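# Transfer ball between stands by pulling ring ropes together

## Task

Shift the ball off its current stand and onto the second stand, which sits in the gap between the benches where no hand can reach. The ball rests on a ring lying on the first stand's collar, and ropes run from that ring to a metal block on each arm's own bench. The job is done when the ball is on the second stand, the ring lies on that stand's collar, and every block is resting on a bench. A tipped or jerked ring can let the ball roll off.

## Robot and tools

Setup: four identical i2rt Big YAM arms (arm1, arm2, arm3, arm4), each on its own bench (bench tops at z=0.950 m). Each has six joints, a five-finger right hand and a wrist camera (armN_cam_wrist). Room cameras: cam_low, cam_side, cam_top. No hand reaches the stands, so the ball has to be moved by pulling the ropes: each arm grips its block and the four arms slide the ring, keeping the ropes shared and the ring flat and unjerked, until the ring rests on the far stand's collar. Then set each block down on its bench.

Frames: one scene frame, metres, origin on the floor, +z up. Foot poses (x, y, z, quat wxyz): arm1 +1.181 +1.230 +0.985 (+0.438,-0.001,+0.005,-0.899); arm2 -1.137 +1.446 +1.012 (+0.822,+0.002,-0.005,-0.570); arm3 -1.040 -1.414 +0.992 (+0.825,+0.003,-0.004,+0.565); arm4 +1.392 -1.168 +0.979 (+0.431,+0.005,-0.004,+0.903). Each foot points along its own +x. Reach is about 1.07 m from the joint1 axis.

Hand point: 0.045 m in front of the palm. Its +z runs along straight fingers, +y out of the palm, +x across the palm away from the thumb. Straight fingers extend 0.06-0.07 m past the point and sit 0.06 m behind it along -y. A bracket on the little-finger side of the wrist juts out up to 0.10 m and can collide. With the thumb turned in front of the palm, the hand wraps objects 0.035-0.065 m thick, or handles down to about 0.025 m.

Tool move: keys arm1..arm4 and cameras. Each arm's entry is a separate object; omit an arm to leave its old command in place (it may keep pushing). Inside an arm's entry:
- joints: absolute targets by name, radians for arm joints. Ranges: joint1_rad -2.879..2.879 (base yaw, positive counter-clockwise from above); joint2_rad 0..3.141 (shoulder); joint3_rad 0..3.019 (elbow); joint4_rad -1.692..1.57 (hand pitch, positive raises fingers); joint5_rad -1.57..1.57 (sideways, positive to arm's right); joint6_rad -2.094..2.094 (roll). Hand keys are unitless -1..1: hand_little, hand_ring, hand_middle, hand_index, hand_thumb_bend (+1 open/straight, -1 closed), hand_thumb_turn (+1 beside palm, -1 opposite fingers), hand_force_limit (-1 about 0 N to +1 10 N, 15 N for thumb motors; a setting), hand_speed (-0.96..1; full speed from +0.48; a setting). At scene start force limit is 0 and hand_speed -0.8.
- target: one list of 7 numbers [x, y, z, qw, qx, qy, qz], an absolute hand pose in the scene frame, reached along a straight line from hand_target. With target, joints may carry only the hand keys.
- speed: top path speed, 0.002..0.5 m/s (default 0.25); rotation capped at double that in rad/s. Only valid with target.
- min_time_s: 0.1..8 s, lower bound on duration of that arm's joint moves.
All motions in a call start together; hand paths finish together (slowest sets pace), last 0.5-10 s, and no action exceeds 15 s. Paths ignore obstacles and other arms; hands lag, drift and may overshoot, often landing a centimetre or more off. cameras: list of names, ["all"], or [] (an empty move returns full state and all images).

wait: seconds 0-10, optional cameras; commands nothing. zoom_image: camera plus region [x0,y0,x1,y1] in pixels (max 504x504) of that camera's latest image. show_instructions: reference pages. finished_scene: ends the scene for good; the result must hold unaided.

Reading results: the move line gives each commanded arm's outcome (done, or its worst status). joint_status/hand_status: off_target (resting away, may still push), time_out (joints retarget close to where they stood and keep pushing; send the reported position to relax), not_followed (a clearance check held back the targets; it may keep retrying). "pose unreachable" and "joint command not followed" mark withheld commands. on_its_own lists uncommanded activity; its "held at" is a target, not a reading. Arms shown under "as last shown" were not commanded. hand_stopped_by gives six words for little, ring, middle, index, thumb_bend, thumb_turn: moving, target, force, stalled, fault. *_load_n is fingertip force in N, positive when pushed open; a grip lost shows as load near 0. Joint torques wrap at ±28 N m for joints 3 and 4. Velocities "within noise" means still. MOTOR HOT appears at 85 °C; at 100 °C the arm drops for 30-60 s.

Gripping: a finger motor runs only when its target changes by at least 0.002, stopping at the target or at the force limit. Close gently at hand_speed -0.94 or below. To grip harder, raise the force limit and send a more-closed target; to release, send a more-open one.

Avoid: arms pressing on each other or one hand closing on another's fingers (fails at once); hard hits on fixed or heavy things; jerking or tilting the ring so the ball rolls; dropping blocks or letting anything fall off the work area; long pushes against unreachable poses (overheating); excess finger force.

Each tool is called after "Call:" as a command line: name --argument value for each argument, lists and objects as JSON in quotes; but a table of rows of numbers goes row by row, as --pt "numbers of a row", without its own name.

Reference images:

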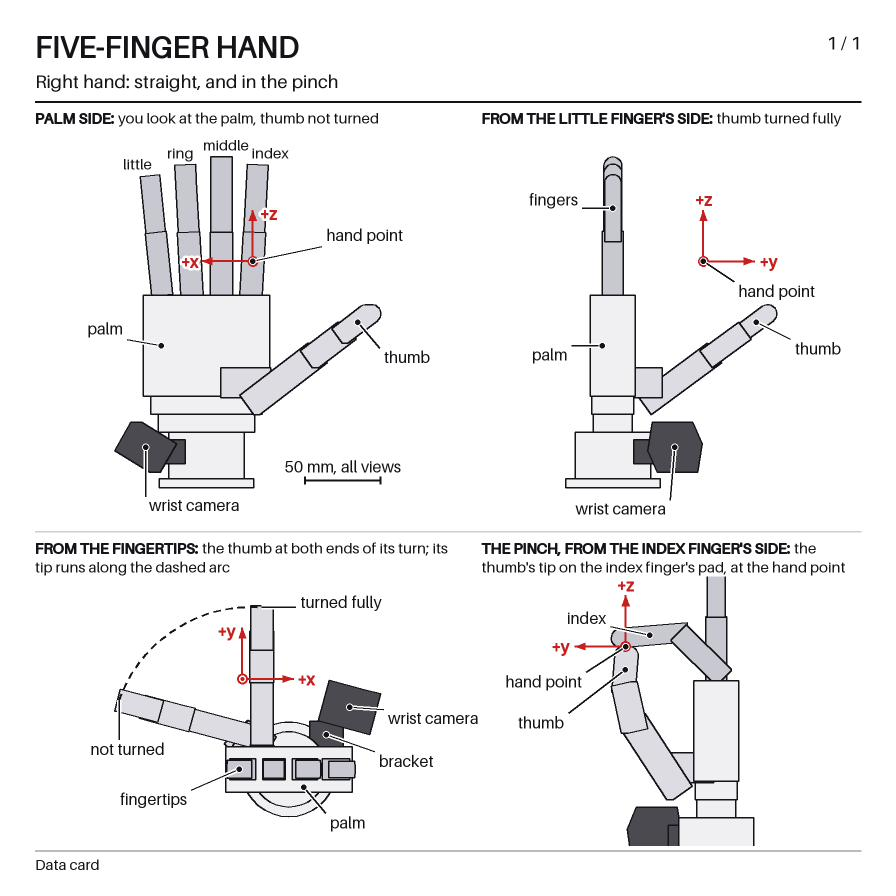

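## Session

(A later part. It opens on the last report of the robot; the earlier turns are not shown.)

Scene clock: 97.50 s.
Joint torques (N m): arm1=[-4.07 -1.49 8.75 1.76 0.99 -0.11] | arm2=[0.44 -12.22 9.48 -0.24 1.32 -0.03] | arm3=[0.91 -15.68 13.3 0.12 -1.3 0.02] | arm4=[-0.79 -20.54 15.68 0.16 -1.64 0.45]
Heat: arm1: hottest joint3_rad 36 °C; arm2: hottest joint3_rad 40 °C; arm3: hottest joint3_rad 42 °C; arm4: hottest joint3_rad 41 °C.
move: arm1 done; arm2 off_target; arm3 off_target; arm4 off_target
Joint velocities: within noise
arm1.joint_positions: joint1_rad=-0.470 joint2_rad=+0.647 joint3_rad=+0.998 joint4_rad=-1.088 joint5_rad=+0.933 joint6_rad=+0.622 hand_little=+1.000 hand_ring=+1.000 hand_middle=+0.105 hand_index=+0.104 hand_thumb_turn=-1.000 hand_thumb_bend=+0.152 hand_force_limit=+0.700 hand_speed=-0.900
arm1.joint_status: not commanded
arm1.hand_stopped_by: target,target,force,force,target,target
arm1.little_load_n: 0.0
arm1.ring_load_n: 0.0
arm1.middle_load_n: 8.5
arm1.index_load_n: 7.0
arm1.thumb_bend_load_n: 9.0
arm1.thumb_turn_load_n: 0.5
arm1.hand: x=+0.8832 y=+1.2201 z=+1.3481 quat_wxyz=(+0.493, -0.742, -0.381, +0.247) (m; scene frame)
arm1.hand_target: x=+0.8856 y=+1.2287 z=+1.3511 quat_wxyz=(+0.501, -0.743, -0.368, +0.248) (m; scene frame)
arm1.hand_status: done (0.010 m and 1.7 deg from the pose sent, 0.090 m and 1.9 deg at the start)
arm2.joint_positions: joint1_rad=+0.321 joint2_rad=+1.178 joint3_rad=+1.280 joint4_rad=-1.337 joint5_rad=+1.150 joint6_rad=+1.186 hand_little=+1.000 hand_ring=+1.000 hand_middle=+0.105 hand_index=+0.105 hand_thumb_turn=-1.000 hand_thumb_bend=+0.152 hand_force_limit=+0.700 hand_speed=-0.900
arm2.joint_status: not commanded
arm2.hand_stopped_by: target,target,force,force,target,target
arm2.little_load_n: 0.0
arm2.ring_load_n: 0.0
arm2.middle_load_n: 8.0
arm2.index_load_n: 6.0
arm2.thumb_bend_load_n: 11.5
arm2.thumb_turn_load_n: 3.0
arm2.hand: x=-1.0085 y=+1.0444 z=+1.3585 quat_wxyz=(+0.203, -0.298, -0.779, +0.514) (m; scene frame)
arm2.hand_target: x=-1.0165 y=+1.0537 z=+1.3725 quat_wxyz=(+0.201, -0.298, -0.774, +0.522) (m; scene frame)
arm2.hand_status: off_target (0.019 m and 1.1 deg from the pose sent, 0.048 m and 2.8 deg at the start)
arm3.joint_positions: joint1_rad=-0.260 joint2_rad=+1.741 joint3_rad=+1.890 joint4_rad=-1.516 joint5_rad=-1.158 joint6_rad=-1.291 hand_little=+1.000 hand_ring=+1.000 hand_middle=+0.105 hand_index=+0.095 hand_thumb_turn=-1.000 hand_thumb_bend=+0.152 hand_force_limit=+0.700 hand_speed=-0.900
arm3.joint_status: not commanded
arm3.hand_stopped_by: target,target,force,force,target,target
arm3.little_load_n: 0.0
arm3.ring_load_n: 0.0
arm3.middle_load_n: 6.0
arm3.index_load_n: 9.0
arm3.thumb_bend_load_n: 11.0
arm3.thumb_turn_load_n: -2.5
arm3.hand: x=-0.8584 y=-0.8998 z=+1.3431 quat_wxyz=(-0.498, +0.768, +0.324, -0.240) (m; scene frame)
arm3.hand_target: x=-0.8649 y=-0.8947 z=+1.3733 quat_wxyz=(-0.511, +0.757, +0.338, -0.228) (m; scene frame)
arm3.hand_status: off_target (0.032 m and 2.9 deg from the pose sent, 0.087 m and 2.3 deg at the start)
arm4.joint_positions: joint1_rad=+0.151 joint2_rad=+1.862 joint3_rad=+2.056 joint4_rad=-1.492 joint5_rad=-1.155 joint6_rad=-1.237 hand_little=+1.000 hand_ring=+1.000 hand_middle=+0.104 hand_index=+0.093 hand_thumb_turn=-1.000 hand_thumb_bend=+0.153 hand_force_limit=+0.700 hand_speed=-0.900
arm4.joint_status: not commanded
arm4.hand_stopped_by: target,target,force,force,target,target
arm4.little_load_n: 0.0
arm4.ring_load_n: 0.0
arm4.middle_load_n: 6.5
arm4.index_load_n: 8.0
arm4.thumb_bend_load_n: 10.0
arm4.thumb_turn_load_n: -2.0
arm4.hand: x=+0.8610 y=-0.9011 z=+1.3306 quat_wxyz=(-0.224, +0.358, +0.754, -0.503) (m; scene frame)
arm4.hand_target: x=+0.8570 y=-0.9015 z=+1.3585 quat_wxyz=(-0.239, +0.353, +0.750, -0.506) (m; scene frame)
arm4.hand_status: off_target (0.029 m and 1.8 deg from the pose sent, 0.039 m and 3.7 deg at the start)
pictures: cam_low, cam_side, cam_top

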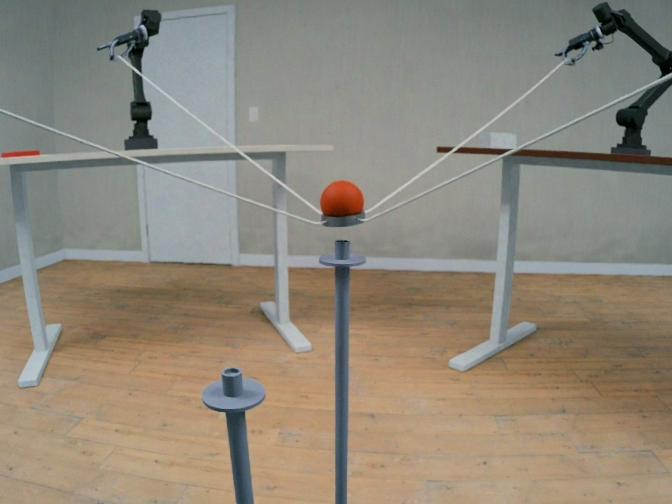

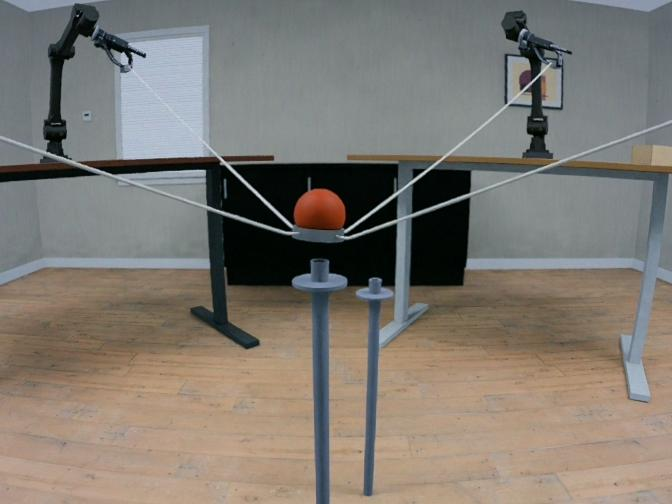

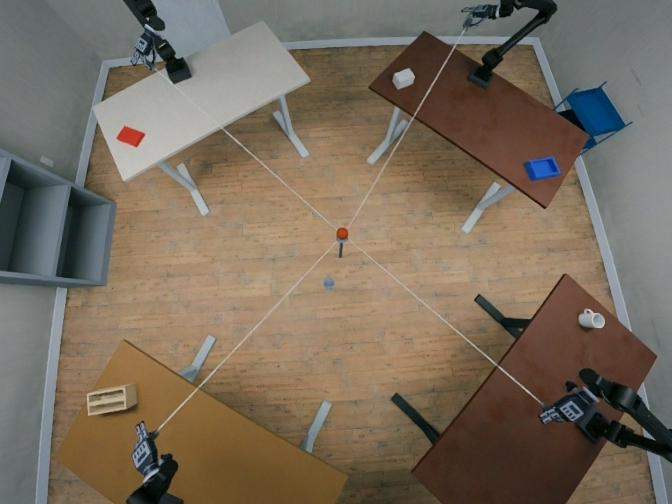

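Call:
move --arm1 '{"target":[0.8854,1.2289,1.331,0.5009,-0.7425,-0.3686,0.2486],"speed":0.02}' --arm2 '{"target":[-1.0164,1.0542,1.350,0.2009,-0.2978,-0.7737,0.5219],"speed":0.02}' --arm3 '{"target":[-0.8642,-0.893,1.344,0.5104,-0.7567,-0.3385,0.2283],"speed":0.02}' --arm4 '{"target":[0.8556,-0.9004,1.330,0.2386,-0.3537,-0.7498,0.5058],"speed":0.02}' --cameras '["cam_low","cam_side","cam_top"]'

Call:
zoom_image --camera "cam_low" --region '[260, 140, 420, 280]'

Call:
zoom_image --camera "cam_side" --region '[240, 160, 400, 300]'

Call:
zoom_image --camera "cam_top" --region '[300, 190, 380, 270]'

Scene clock: 100.80 s.
Joint torques (N m): arm1=[-3.78 -2.02 8.81 1.76 1.02 -0.08] | arm2=[0.38 -11.69 9.44 0.51 1.33 -0.02] | arm3=[0.91 -16.5 9.07 0.98 -1.28 -0.02] | arm4=[-0.79 -21.83 10.69 0.46 -1.65 0.41]
Heat: arm1: hottest joint3_rad 36 °C; arm2: hottest joint3_rad 40 °C; arm3: hottest joint3_rad 42 °C; arm4: hottest joint3_rad 41 °C.
move: arm1 done; arm2 off_target; arm3 off_target; arm4 off_target
Joint velocities: within noise
arm1.joint_positions: joint1_rad=-0.470 joint2_rad=+0.630 joint3_rad=+0.938 joint4_rad=-1.047 joint5_rad=+0.933 joint6_rad=+0.622 hand_little=+1.000 hand_ring=+1.000 hand_middle=+0.105 hand_index=+0.104 hand_thumb_turn=-1.000 hand_thumb_bend=+0.152 hand_force_limit=+0.700 hand_speed=-0.900
arm1.joint_status: not commanded
arm1.hand_stopped_by: target,target,force,force,target,target
arm1.little_load_n: 0.0
arm1.ring_load_n: 0.0
arm1.middle_load_n: 8.5
arm1.index_load_n: 7.0
arm1.thumb_bend_load_n: 8.5
arm1.thumb_turn_load_n: 0.5
arm1.hand: x=+0.8830 y=+1.2201 z=+1.3277 quat_wxyz=(+0.493, -0.742, -0.382, +0.246) (m; scene frame)
arm1.hand_target: x=+0.8855 y=+1.2286 z=+1.3310 quat_wxyz=(+0.501, -0.743, -0.369, +0.248) (m; scene frame)
arm1.hand_status: done (0.010 m and 1.8 deg from the pose sent, 0.019 m and 1.7 deg at the start)
arm2.joint_positions: joint1_rad=+0.321 joint2_rad=+1.169 joint3_rad=+1.215 joint4_rad=-1.301 joint5_rad=+1.150 joint6_rad=+1.186 hand_little=+1.000 hand_ring=+1.000 hand_middle=+0.105 hand_index=+0.105 hand_thumb_turn=-1.000 hand_thumb_bend=+0.152 hand_force_limit=+0.700 hand_speed=-0.900
arm2.joint_status: not commanded
arm2.hand_stopped_by: target,target,force,force,target,target
arm2.little_load_n: 0.0
arm2.ring_load_n: 0.0
arm2.middle_load_n: 8.0
arm2.index_load_n: 6.0
arm2.thumb_bend_load_n: 11.5
arm2.thumb_turn_load_n: 2.5
arm2.hand: x=-1.0119 y=+1.0488 z=+1.3347 quat_wxyz=(+0.210, -0.293, -0.781, +0.509) (m; scene frame)
arm2.hand_target: x=-1.0165 y=+1.0540 z=+1.3496 quat_wxyz=(+0.201, -0.298, -0.774, +0.522) (m; scene frame)
arm2.hand_status: off_target (0.017 m and 2.1 deg from the pose sent, 0.015 m and 1.1 deg at the start)
arm3.joint_positions: joint1_rad=-0.260 joint2_rad=+1.741 joint3_rad=+1.854 joint4_rad=-1.461 joint5_rad=-1.159 joint6_rad=-1.291 hand_little=+1.000 hand_ring=+1.000 hand_middle=+0.105 hand_index=+0.095 hand_thumb_turn=-1.000 hand_thumb_bend=+0.152 hand_force_limit=+0.700 hand_speed=-0.900
arm3.joint_status: not commanded
arm3.hand_stopped_by: target,target,force,force,target,target
arm3.little_load_n: 0.0
arm3.ring_load_n: 0.0
arm3.middle_load_n: 6.0
arm3.index_load_n: 9.0
arm3.thumb_bend_load_n: 11.0
arm3.thumb_turn_load_n: -2.5
arm3.hand: x=-0.8553 y=-0.8950 z=+1.3297 quat_wxyz=(-0.502, +0.765, +0.329, -0.233) (m; scene frame)
arm3.hand_target: x=-0.8642 y=-0.8933 z=+1.3438 quat_wxyz=(-0.510, +0.757, +0.339, -0.229) (m; scene frame)
arm3.hand_status: off_target (0.017 m and 1.8 deg from the pose sent, 0.009 m and 2.9 deg at the start)
arm4.joint_positions: joint1_rad=+0.151 joint2_rad=+1.862 joint3_rad=+2.018 joint4_rad=-1.416 joint5_rad=-1.154 joint6_rad=-1.236 hand_little=+1.000 hand_ring=+1.000 hand_middle=+0.104 hand_index=+0.093 hand_thumb_turn=-1.000 hand_thumb_bend=+0.153 hand_force_limit=+0.700 hand_speed=-0.900
arm4.joint_status: not commanded
arm4.hand_stopped_by: target,target,force,force,target,target
arm4.little_load_n: 0.0
arm4.ring_load_n: 0.0
arm4.middle_load_n: 6.5
arm4.index_load_n: 8.0
arm4.thumb_bend_load_n: 10.0
arm4.thumb_turn_load_n: -2.0
arm4.hand: x=+0.8535 y=-0.8940 z=+1.3164 quat_wxyz=(-0.239, +0.348, +0.757, -0.498) (m; scene frame)
arm4.hand_target: x=+0.8556 y=-0.9005 z=+1.3298 quat_wxyz=(-0.238, +0.353, +0.750, -0.506) (m; scene frame)
arm4.hand_status: off_target (0.015 m and 1.3 deg from the pose sent, 0.005 m and 1.8 deg at the start)
pictures: cam_low, cam_side, cam_top

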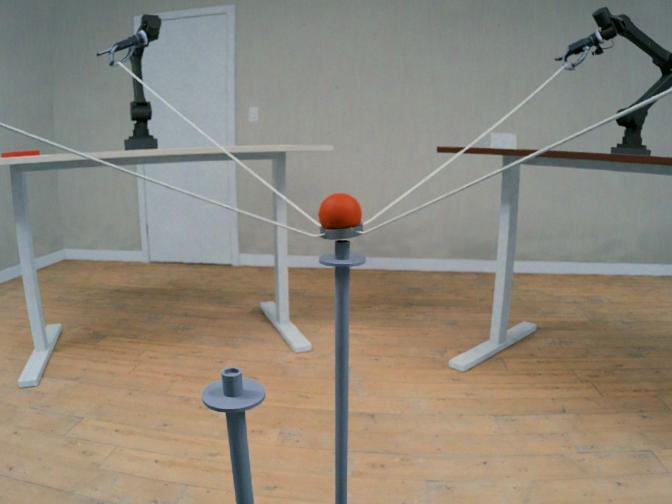

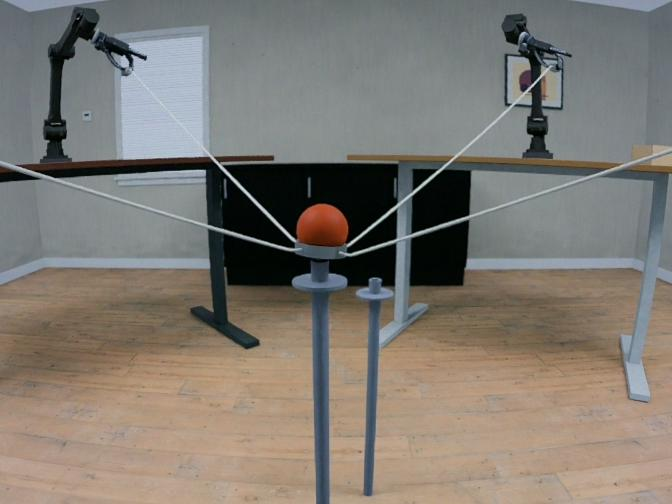

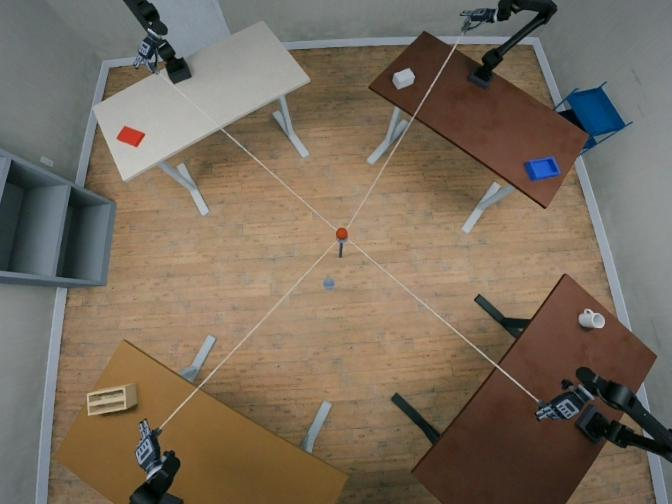

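Scaled by 3.150 from the camera's 672x504 image, which has a finer 960x720 frame.

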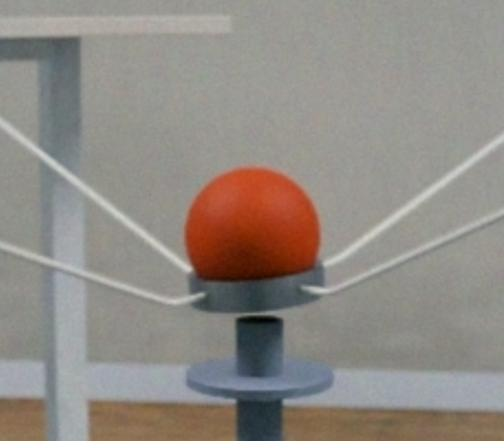

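Scaled by 3.150 from the camera's 672x504 image, which has a finer 960x720 frame.

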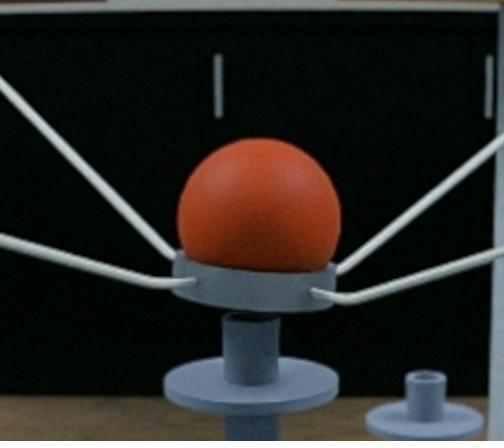

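Scaled by 6.300 from the camera's 672x504 image, which has a finer 960x720 frame.

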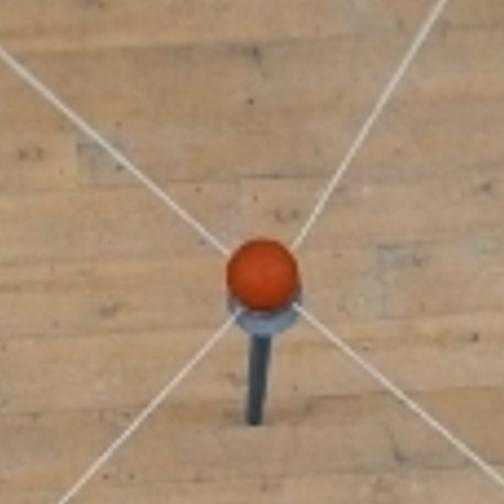

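Call:
move --arm1 '{"target":[0.8858,1.2271,1.325,0.5009,-0.7425,-0.3686,0.2486],"speed":0.02}' --arm2 '{"target":[-1.0130,1.0470,1.343,0.2009,-0.2978,-0.7737,0.5219],"speed":0.02}' --arm3 '{"target":[-0.8690,-0.8990,1.327,0.5104,-0.7567,-0.3385,0.2283],"speed":0.02}' --arm4 '{"target":[0.8625,-0.9080,1.315,0.2386,-0.3537,-0.7498,0.5058],"speed":0.02}' --cameras '["cam_low","cam_side","cam_top"]'

Call:
zoom_image --camera "cam_low" --region '[290, 180, 390, 280]'

Call:
zoom_image --camera "cam_side" --region '[270, 200, 370, 300]'

Call:
zoom_image --camera "cam_top" --region '[300, 190, 380, 270]'

Scene clock: 103.37 s.
Joint torques (N m): arm1=[-3.02 -1.44 8.8 1.76 1.13 0.03] | arm2=[0.03 -10.64 9.48 0.75 1.21 -0.15] | arm3=[0.85 -17.79 9.02 0.92 -1.28 0] | arm4=[-0.67 -23.82 10.48 0.55 -1.63 0.36]
Heat: arm1: hottest joint3_rad 36 °C; arm2: hottest joint3_rad 40 °C; arm3: hottest joint3_rad 42 °C; arm4: hottest joint3_rad 41 °C.
move: arm1 done; arm2 done; arm3 off_target; arm4 off_target
Joint velocities: within noise
arm1.joint_positions: joint1_rad=-0.470 joint2_rad=+0.625 joint3_rad=+0.922 joint4_rad=-1.044 joint5_rad=+0.938 joint6_rad=+0.622 hand_little=+1.000 hand_ring=+1.000 hand_middle=+0.105 hand_index=+0.104 hand_thumb_turn=-1.000 hand_thumb_bend=+0.152 hand_force_limit=+0.700 hand_speed=-0.900
arm1.joint_status: not commanded
arm1.hand_stopped_by: target,target,force,force,target,target
arm1.little_load_n: 0.0
arm1.ring_load_n: 0.0
arm1.middle_load_n: 8.5
arm1.index_load_n: 7.0
arm1.thumb_bend_load_n: 8.5
arm1.thumb_turn_load_n: 0.5
arm1.hand: x=+0.8842 y=+1.2216 z=+1.3216 quat_wxyz=(+0.495, -0.742, -0.382, +0.242) (m; scene frame)
arm1.hand_target: x=+0.8858 y=+1.2270 z=+1.3249 quat_wxyz=(+0.501, -0.743, -0.369, +0.248) (m; scene frame)
arm1.hand_status: done (0.007 m and 1.9 deg from the pose sent, 0.008 m and 1.8 deg at the start)
arm2.joint_positions: joint1_rad=+0.321 joint2_rad=+1.169 joint3_rad=+1.209 joint4_rad=-1.274 joint5_rad=+1.151 joint6_rad=+1.186 hand_little=+1.000 hand_ring=+1.000 hand_middle=+0.105 hand_index=+0.105 hand_thumb_turn=-1.000 hand_thumb_bend=+0.152 hand_force_limit=+0.700 hand_speed=-0.900
arm2.joint_status: not commanded
arm2.hand_stopped_by: target,target,force,force,target,target
arm2.little_load_n: 0.0
arm2.ring_load_n: -0.5
arm2.middle_load_n: 8.5
arm2.index_load_n: 6.0
arm2.thumb_bend_load_n: 11.0
arm2.thumb_turn_load_n: 2.0
arm2.hand: x=-1.0093 y=+1.0453 z=+1.3345 quat_wxyz=(+0.203, -0.298, -0.778, +0.514) (m; scene frame)
arm2.hand_target: x=-1.0131 y=+1.0470 z=+1.3429 quat_wxyz=(+0.201, -0.298, -0.774, +0.522) (m; scene frame)
arm2.hand_status: done (0.009 m and 1.0 deg from the pose sent, 0.009 m and 2.1 deg at the start)
arm3.joint_positions: joint1_rad=-0.259 joint2_rad=+1.732 joint3_rad=+1.772 joint4_rad=-1.405 joint5_rad=-1.159 joint6_rad=-1.291 hand_little=+1.000 hand_ring=+1.000 hand_middle=+0.105 hand_index=+0.095 hand_thumb_turn=-1.000 hand_thumb_bend=+0.152 hand_force_limit=+0.700 hand_speed=-0.900
arm3.joint_status: not commanded
arm3.hand_stopped_by: target,target,force,force,target,target
arm3.little_load_n: 0.0
arm3.ring_load_n: 0.0
arm3.middle_load_n: 6.0
arm3.index_load_n: 8.5
arm3.thumb_bend_load_n: 11.0
arm3.thumb_turn_load_n: -2.5
arm3.hand: x=-0.8582 y=-0.8983 z=+1.3031 quat_wxyz=(-0.498, +0.767, +0.325, -0.239) (m; scene frame)
arm3.hand_target: x=-0.8690 y=-0.8995 z=+1.3265 quat_wxyz=(-0.510, +0.757, +0.339, -0.229) (m; scene frame)
arm3.hand_status: off_target (0.026 m and 2.7 deg from the pose sent, 0.015 m and 1.9 deg at the start)
arm4.joint_positions: joint1_rad=+0.151 joint2_rad=+1.847 joint3_rad=+1.921 joint4_rad=-1.359 joint5_rad=-1.154 joint6_rad=-1.226 hand_little=+1.000 hand_ring=+1.000 hand_middle=+0.104 hand_index=+0.093 hand_thumb_turn=-1.000 hand_thumb_bend=+0.153 hand_force_limit=+0.700 hand_speed=-0.900
arm4.joint_status: not commanded
arm4.hand_stopped_by: target,target,force,force,target,target
arm4.little_load_n: 0.0
arm4.ring_load_n: 0.0
arm4.middle_load_n: 6.5
arm4.index_load_n: 8.0
arm4.thumb_bend_load_n: 9.5
arm4.thumb_turn_load_n: -1.5
arm4.hand: x=+0.8585 y=-0.8986 z=+1.2878 quat_wxyz=(-0.227, +0.359, +0.753, -0.503) (m; scene frame)
arm4.hand_target: x=+0.8626 y=-0.9082 z=+1.3144 quat_wxyz=(-0.238, +0.353, +0.750, -0.506) (m; scene frame)
arm4.hand_status: off_target (0.029 m and 1.6 deg from the pose sent, 0.017 m and 1.4 deg at the start)
pictures: cam_low, cam_side, cam_top

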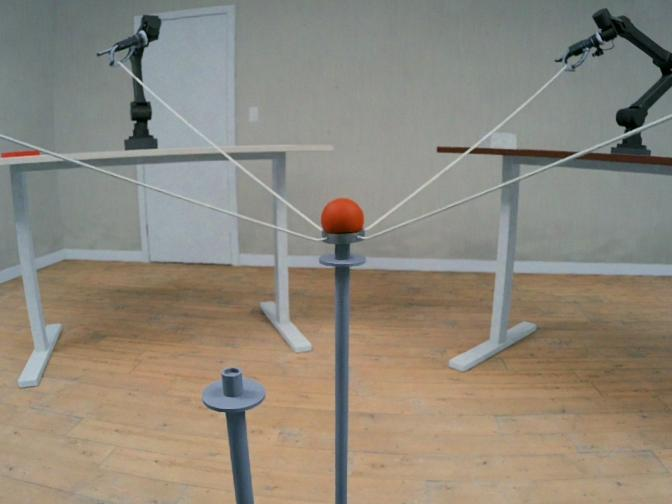

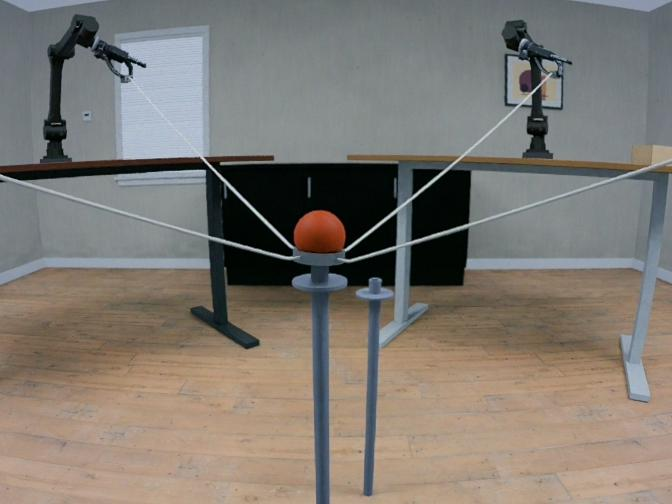

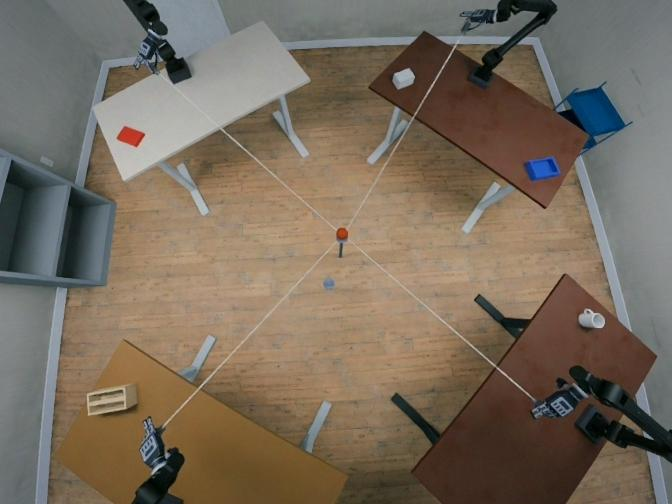

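Scaled by 5.040 from the camera's 672x504 image, which has a finer 960x720 frame.

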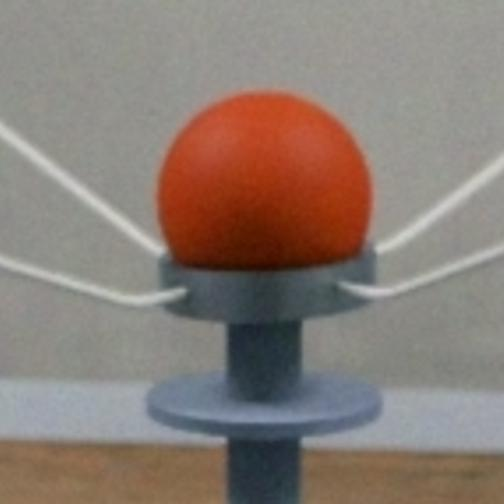

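Scaled by 5.040 from the camera's 672x504 image, which has a finer 960x720 frame.

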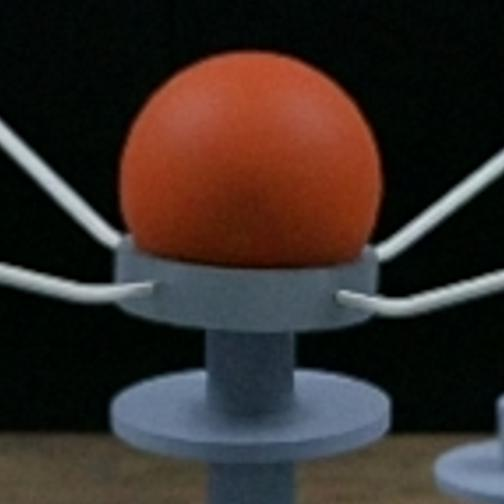

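Scaled by 6.300 from the camera's 672x504 image, which has a finer 960x720 frame.

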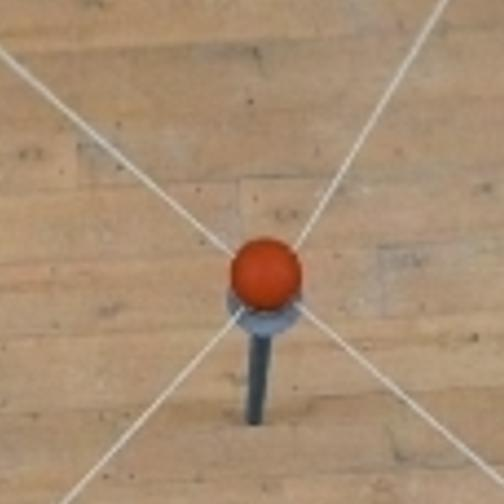

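Call:
zoom_image --camera "cam_top" --region '[330, 222, 354, 246]'

Call:
zoom_image --camera "cam_low" --region '[316, 194, 370, 248]'

Call:
zoom_image --camera "cam_side" --region '[286, 205, 356, 275]'

Scaled by 21.000 from the camera's 672x504 image, which has a finer 960x720 frame.

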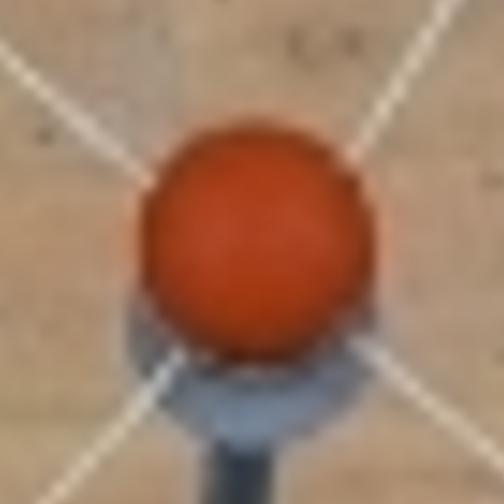

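Scaled by 9.333 from the camera's 672x504 image, which has a finer 960x720 frame.

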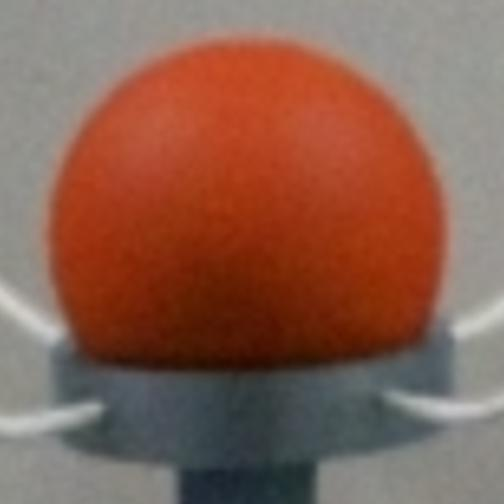

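Scaled by 7.200 from the camera's 672x504 image, which has a finer 960x720 frame.

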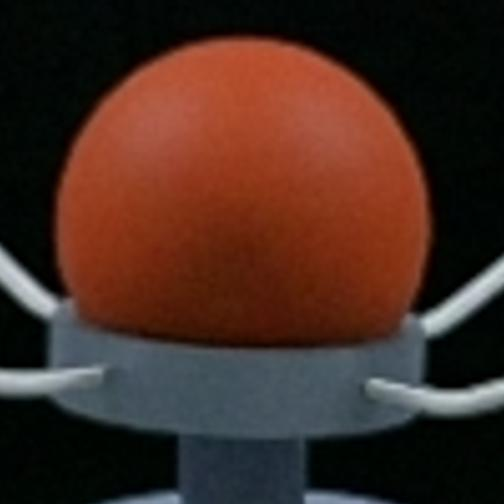

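Call:
move --arm1 '{"target":[0.8858,1.2191,1.328,0.5009,-0.7425,-0.3686,0.2486],"speed":0.02}' --arm2 '{"target":[-1.0130,1.0390,1.346,0.2009,-0.2978,-0.7737,0.5219],"speed":0.02}' --arm3 '{"target":[-0.8690,-0.9070,1.330,0.5104,-0.7567,-0.3385,0.2283],"speed":0.02}' --arm4 '{"target":[0.8625,-0.9160,1.318,0.2386,-0.3537,-0.7498,0.5058],"speed":0.02}' --cameras '["cam_low","cam_side","cam_top"]'

Call:
zoom_image --camera "cam_top" --region '[330, 222, 354, 246]'

Call:
zoom_image --camera "cam_low" --region '[302, 180, 386, 264]'

Call:
zoom_image --camera "cam_side" --region '[278, 205, 362, 289]'

Scene clock: 106.67 s.
Joint torques (N m): arm1=[-1.85 -0.09 10.22 0.68 1.35 0.1] | arm2=[-0.97 -9.82 10.76 0.7 1.09 -0.18] | arm3=[0.26 -17.9 9.09 0.08 -1.34 -0.13] | arm4=[0.15 -23.82 10.67 0.61 -1.48 0.41]
Heat: arm1: hottest joint3_rad 36 °C; arm2: hottest joint3_rad 40 °C; arm3: hottest joint3_rad 42 °C; arm4: hottest joint3_rad 41 °C.
move: arm1 done; arm2 off_target; arm3 off_target; arm4 off_target
Joint velocities: within noise
arm1.joint_positions: joint1_rad=-0.444 joint2_rad=+0.628 joint3_rad=+0.922 joint4_rad=-1.053 joint5_rad=+0.962 joint6_rad=+0.667 hand_little=+1.000 hand_ring=+1.000 hand_middle=+0.105 hand_index=+0.104 hand_thumb_turn=-1.000 hand_thumb_bend=+0.152 hand_force_limit=+0.700 hand_speed=-0.900
arm1.joint_status: not commanded
arm1.hand_stopped_by: target,target,force,force,target,target
arm1.little_load_n: 0.0
arm1.ring_load_n: 0.0
arm1.middle_load_n: 8.0
arm1.index_load_n: 6.5
arm1.thumb_bend_load_n: 9.0
arm1.thumb_turn_load_n: 1.0
arm1.hand: x=+0.8836 y=+1.2171 z=+1.3230 quat_wxyz=(+0.495, -0.744, -0.372, +0.250) (m; scene frame)
arm1.hand_target: x=+0.8857 y=+1.2191 z=+1.3279 quat_wxyz=(+0.501, -0.743, -0.369, +0.249) (m; scene frame)
arm1.hand_status: done (0.006 m and 0.8 deg from the pose sent, 0.007 m and 1.9 deg at the start)
arm2.joint_positions: joint1_rad=+0.321 joint2_rad=+1.169 joint3_rad=+1.209 joint4_rad=-1.245 joint5_rad=+1.149 joint6_rad=+1.156 hand_little=+1.000 hand_ring=+1.000 hand_middle=+0.105 hand_index=+0.105 hand_thumb_turn=-1.000 hand_thumb_bend=+0.152 hand_force_limit=+0.700 hand_speed=-0.900
arm2.joint_status: not commanded
arm2.hand_stopped_by: target,target,force,force,target,target
arm2.little_load_n: 0.0
arm2.ring_load_n: 0.0
arm2.middle_load_n: 8.0
arm2.index_load_n: 6.0
arm2.thumb_bend_load_n: 11.5
arm2.thumb_turn_load_n: 2.0
arm2.hand: x=-1.0065 y=+1.0425 z=+1.3356 quat_wxyz=(+0.199, -0.294, -0.779, +0.516) (m; scene frame)
arm2.hand_target: x=-1.0131 y=+1.0392 z=+1.3460 quat_wxyz=(+0.201, -0.298, -0.774, +0.522) (m; scene frame)
arm2.hand_status: off_target (0.013 m and 1.0 deg from the pose sent, 0.014 m and 1.0 deg at the start)
arm3.joint_positions: joint1_rad=-0.259 joint2_rad=+1.722 joint3_rad=+1.763 joint4_rad=-1.405 joint5_rad=-1.159 joint6_rad=-1.296 hand_little=+1.000 hand_ring=+1.000 hand_middle=+0.105 hand_index=+0.095 hand_thumb_turn=-1.000 hand_thumb_bend=+0.152 hand_force_limit=+0.700 hand_speed=-0.900
arm3.joint_status: not commanded
arm3.hand_stopped_by: target,target,force,force,target,target
arm3.little_load_n: 0.0
arm3.ring_load_n: 0.0
arm3.middle_load_n: 6.0
arm3.index_load_n: 8.5
arm3.thumb_bend_load_n: 11.0
arm3.thumb_turn_load_n: -3.0
arm3.hand: x=-0.8602 y=-0.9011 z=+1.3047 quat_wxyz=(-0.499, +0.766, +0.327, -0.237) (m; scene frame)
arm3.hand_target: x=-0.8690 y=-0.9071 z=+1.3293 quat_wxyz=(-0.510, +0.757, +0.338, -0.228) (m; scene frame)
arm3.hand_status: off_target (0.027 m and 2.4 deg from the pose sent, 0.030 m and 2.7 deg at the start)
arm4.joint_positions: joint1_rad=+0.151 joint2_rad=+1.830 joint3_rad=+1.900 joint4_rad=-1.334 joint5_rad=-1.154 joint6_rad=-1.205 hand_little=+1.000 hand_ring=+1.000 hand_middle=+0.104 hand_index=+0.093 hand_thumb_turn=-1.000 hand_thumb_bend=+0.153 hand_force_limit=+0.700 hand_speed=-0.900
arm4.joint_status: not commanded
arm4.hand_stopped_by: target,target,force,force,target,target
arm4.little_load_n: 0.0
arm4.ring_load_n: 0.0
arm4.middle_load_n: 6.0
arm4.index_load_n: 8.0
arm4.thumb_bend_load_n: 9.5
arm4.thumb_turn_load_n: -2.0
arm4.hand: x=+0.8604 y=-0.9009 z=+1.2900 quat_wxyz=(-0.230, +0.361, +0.751, -0.503) (m; scene frame)
arm4.hand_target: x=+0.8627 y=-0.9160 z=+1.3172 quat_wxyz=(-0.238, +0.353, +0.750, -0.506) (m; scene frame)
arm4.hand_status: off_target (0.032 m and 1.4 deg from the pose sent, 0.035 m and 1.6 deg at the start)
pictures: cam_low, cam_side, cam_top

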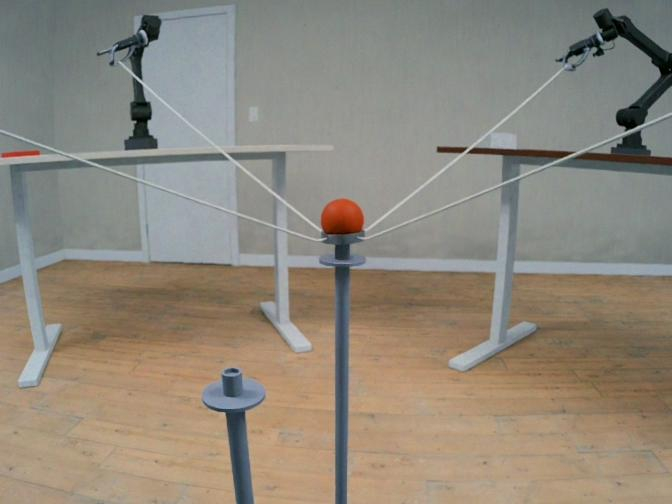

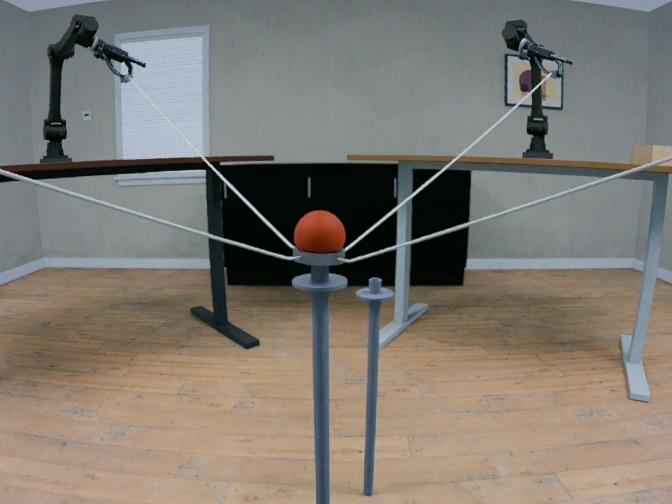

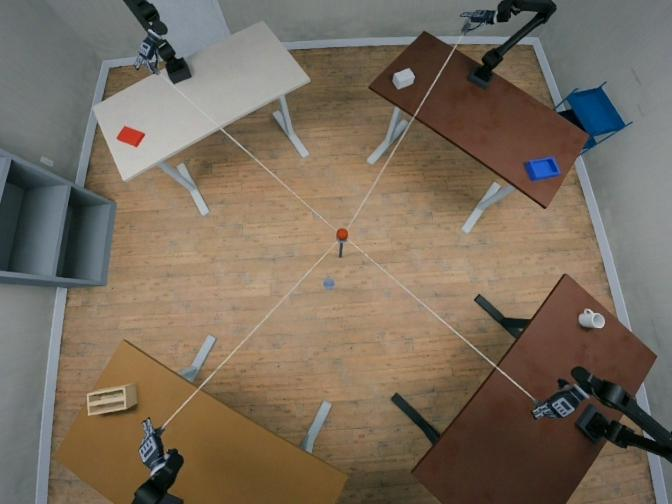

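Scaled by 21.000 from the camera's 672x504 image, which has a finer 960x720 frame.

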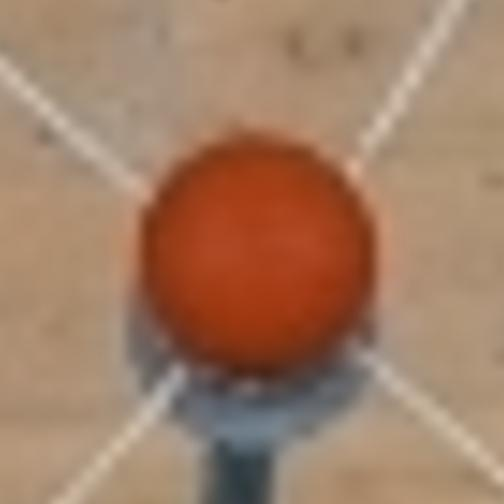

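Scaled by 6.000 from the camera's 672x504 image, which has a finer 960x720 frame.

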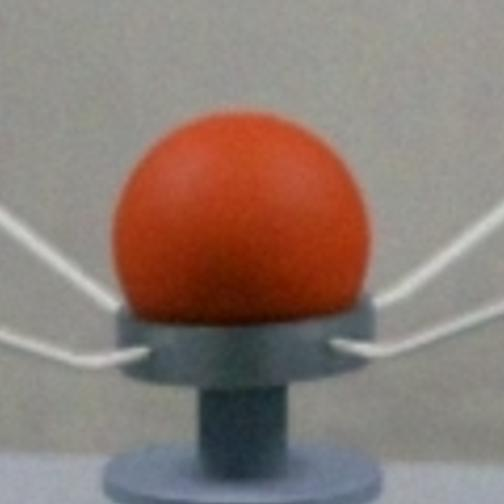

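Scaled by 6.000 from the camera's 672x504 image, which has a finer 960x720 frame.

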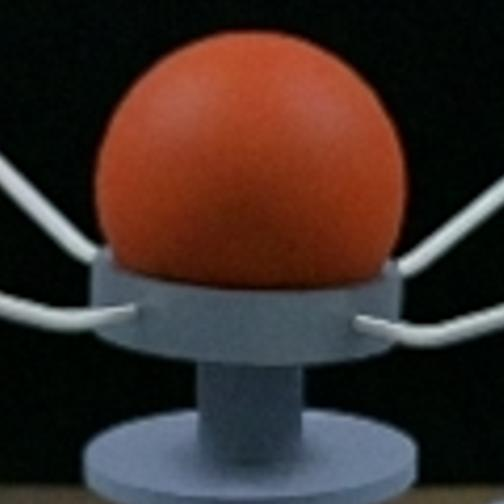

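Call:
move --arm1 '{"target":[0.8858,1.2191,1.308,0.5009,-0.7425,-0.3686,0.2486],"speed":0.02}' --arm2 '{"target":[-1.0130,1.0390,1.326,0.2009,-0.2978,-0.7737,0.5219],"speed":0.02}' --arm3 '{"target":[-0.8690,-0.9070,1.310,0.5104,-0.7567,-0.3385,0.2283],"speed":0.02}' --arm4 '{"target":[0.8625,-0.9160,1.298,0.2386,-0.3537,-0.7498,0.5058],"speed":0.02}' --cameras '["cam_low","cam_side","cam_top"]'

Call:
zoom_image --camera "cam_low" --region '[302, 190, 386, 274]'

Call:
zoom_image --camera "cam_side" --region '[278, 215, 362, 299]'

Scene clock: 108.83 s.
Joint torques (N m): arm1=[-1.79 -1.44 8.87 1.66 1.21 0.06] | arm2=[-0.97 -9.99 9.5 0.88 1.07 -0.15] | arm3=[0.32 -17.49 9.01 0.85 -1.34 -0.12] | arm4=[-0.03 -23.06 10.66 0.62 -1.49 0.29]
Heat: arm1: hottest joint3_rad 36 °C; arm2: hottest joint3_rad 40 °C; arm3: hottest joint3_rad 42 °C; arm4: hottest joint3_rad 41 °C.
move: arm1 done; arm2 done; arm3 off_target; arm4 off_target
Joint velocities: within noise
arm1.joint_positions: joint1_rad=-0.443 joint2_rad=+0.628 joint3_rad=+0.883 joint4_rad=-1.041 joint5_rad=+0.967 joint6_rad=+0.669 hand_little=+1.000 hand_ring=+1.000 hand_middle=+0.105 hand_index=+0.104 hand_thumb_turn=-1.000 hand_thumb_bend=+0.152 hand_force_limit=+0.700 hand_speed=-0.900
arm1.joint_status: not commanded
arm1.hand_stopped_by: target,target,force,force,target,target
arm1.little_load_n: 0.0
arm1.ring_load_n: 0.0
arm1.middle_load_n: 8.5
arm1.index_load_n: 7.0
arm1.thumb_bend_load_n: 8.5
arm1.thumb_turn_load_n: 1.0
arm1.hand: x=+0.8844 y=+1.2183 z=+1.3051 quat_wxyz=(+0.497, -0.744, -0.378, +0.238) (m; scene frame)
arm1.hand_target: x=+0.8858 y=+1.2191 z=+1.3079 quat_wxyz=(+0.501, -0.743, -0.369, +0.248) (m; scene frame)
arm1.hand_status: done (0.003 m and 1.7 deg from the pose sent, 0.015 m and 0.8 deg at the start)
arm2.joint_positions: joint1_rad=+0.321 joint2_rad=+1.169 joint3_rad=+1.169 joint4_rad=-1.197 joint5_rad=+1.149 joint6_rad=+1.150 hand_little=+1.000 hand_ring=+1.000 hand_middle=+0.105 hand_index=+0.105 hand_thumb_turn=-1.000 hand_thumb_bend=+0.152 hand_force_limit=+0.700 hand_speed=-0.900
arm2.joint_status: not commanded
arm2.hand_stopped_by: target,target,force,force,target,target
arm2.little_load_n: 0.0
arm2.ring_load_n: 0.0
arm2.middle_load_n: 8.5
arm2.index_load_n: 5.5
arm2.thumb_bend_load_n: 11.5
arm2.thumb_turn_load_n: 2.0
arm2.hand: x=-1.0054 y=+1.0413 z=+1.3208 quat_wxyz=(+0.198, -0.293, -0.779, +0.518) (m; scene frame)
arm2.hand_target: x=-1.0129 y=+1.0392 z=+1.3260 quat_wxyz=(+0.201, -0.298, -0.774, +0.522) (m; scene frame)
arm2.hand_status: done (0.009 m and 1.0 deg from the pose sent, 0.012 m and 1.0 deg at the start)
arm3.joint_positions: joint1_rad=-0.259 joint2_rad=+1.716 joint3_rad=+1.707 joint4_rad=-1.375 joint5_rad=-1.159 joint6_rad=-1.299 hand_little=+1.000 hand_ring=+1.000 hand_middle=+0.105 hand_index=+0.095 hand_thumb_turn=-1.000 hand_thumb_bend=+0.152 hand_force_limit=+0.700 hand_speed=-0.900
arm3.joint_status: not commanded
arm3.hand_stopped_by: target,target,force,force,target,target
arm3.little_load_n: 0.0
arm3.ring_load_n: 0.0
arm3.middle_load_n: 6.5
arm3.index_load_n: 8.5
arm3.thumb_bend_load_n: 11.0
arm3.thumb_turn_load_n: -3.0
arm3.hand: x=-0.8634 y=-0.9055 z=+1.2863 quat_wxyz=(-0.495, +0.769, +0.324, -0.244) (m; scene frame)
arm3.hand_target: x=-0.8691 y=-0.9074 z=+1.3096 quat_wxyz=(-0.510, +0.757, +0.339, -0.229) (m; scene frame)
arm3.hand_status: off_target (0.024 m and 3.3 deg from the pose sent, 0.012 m and 2.3 deg at the start)
arm4.joint_positions: joint1_rad=+0.153 joint2_rad=+1.816 joint3_rad=+1.839 joint4_rad=-1.284 joint5_rad=-1.154 joint6_rad=-1.196 hand_little=+1.000 hand_ring=+1.000 hand_middle=+0.104 hand_index=+0.093 hand_thumb_turn=-1.000 hand_thumb_bend=+0.153 hand_force_limit=+0.700 hand_speed=-0.900
arm4.joint_status: not commanded
arm4.hand_stopped_by: target,target,force,force,target,target
arm4.little_load_n: 0.0
arm4.ring_load_n: 0.0
arm4.middle_load_n: 6.5
arm4.index_load_n: 8.5
arm4.thumb_bend_load_n: 9.5
arm4.thumb_turn_load_n: -1.5
arm4.hand: x=+0.8626 y=-0.9046 z=+1.2747 quat_wxyz=(-0.228, +0.363, +0.750, -0.503) (m; scene frame)
arm4.hand_target: x=+0.8628 y=-0.9161 z=+1.2977 quat_wxyz=(-0.238, +0.353, +0.750, -0.506) (m; scene frame)
arm4.hand_status: off_target (0.026 m and 1.6 deg from the pose sent, 0.017 m and 1.4 deg at the start)
pictures: cam_low, cam_side, cam_top

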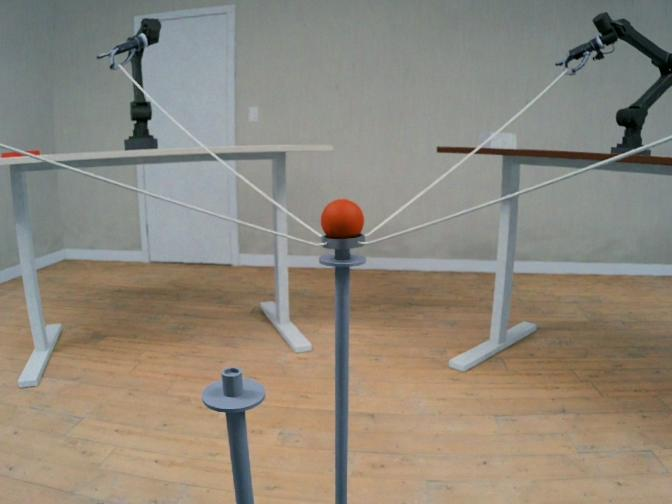

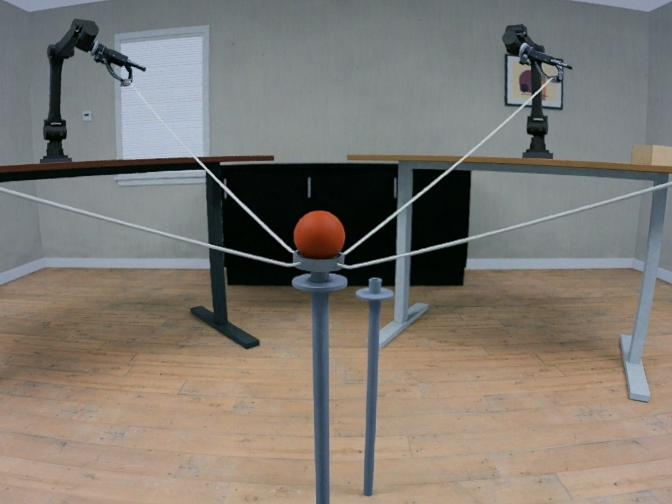

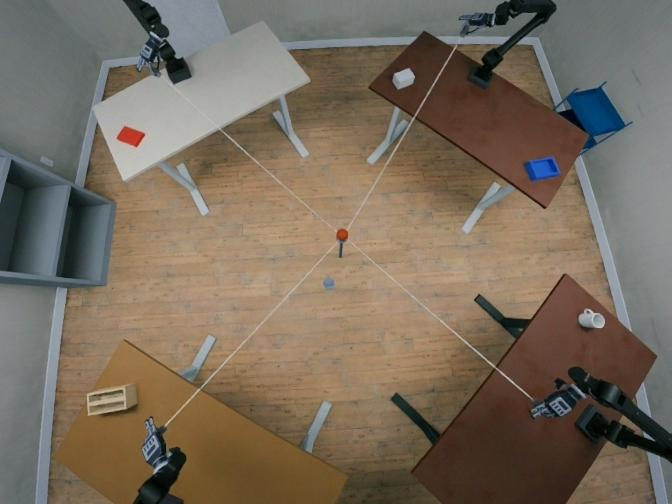

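Scaled by 6.000 from the camera's 672x504 image, which has a finer 960x720 frame.

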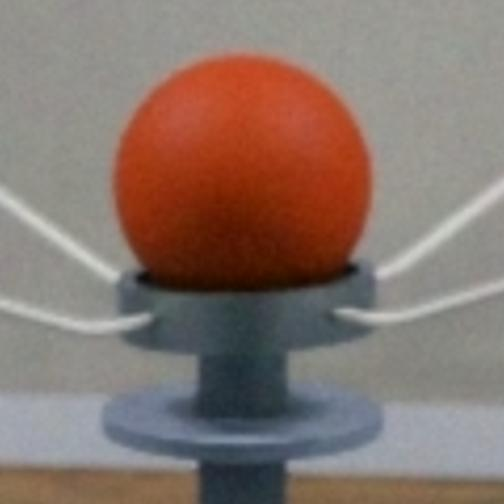

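Scaled by 6.000 from the camera's 672x504 image, which has a finer 960x720 frame.

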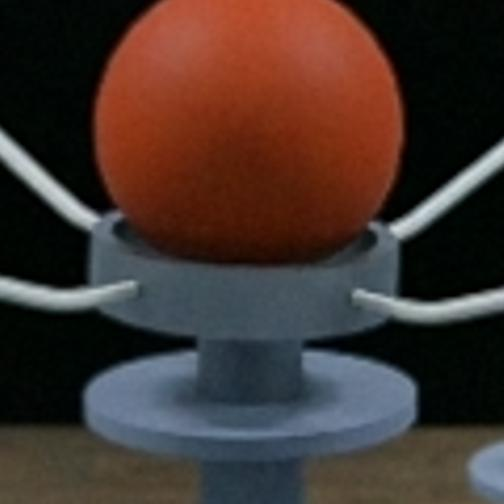

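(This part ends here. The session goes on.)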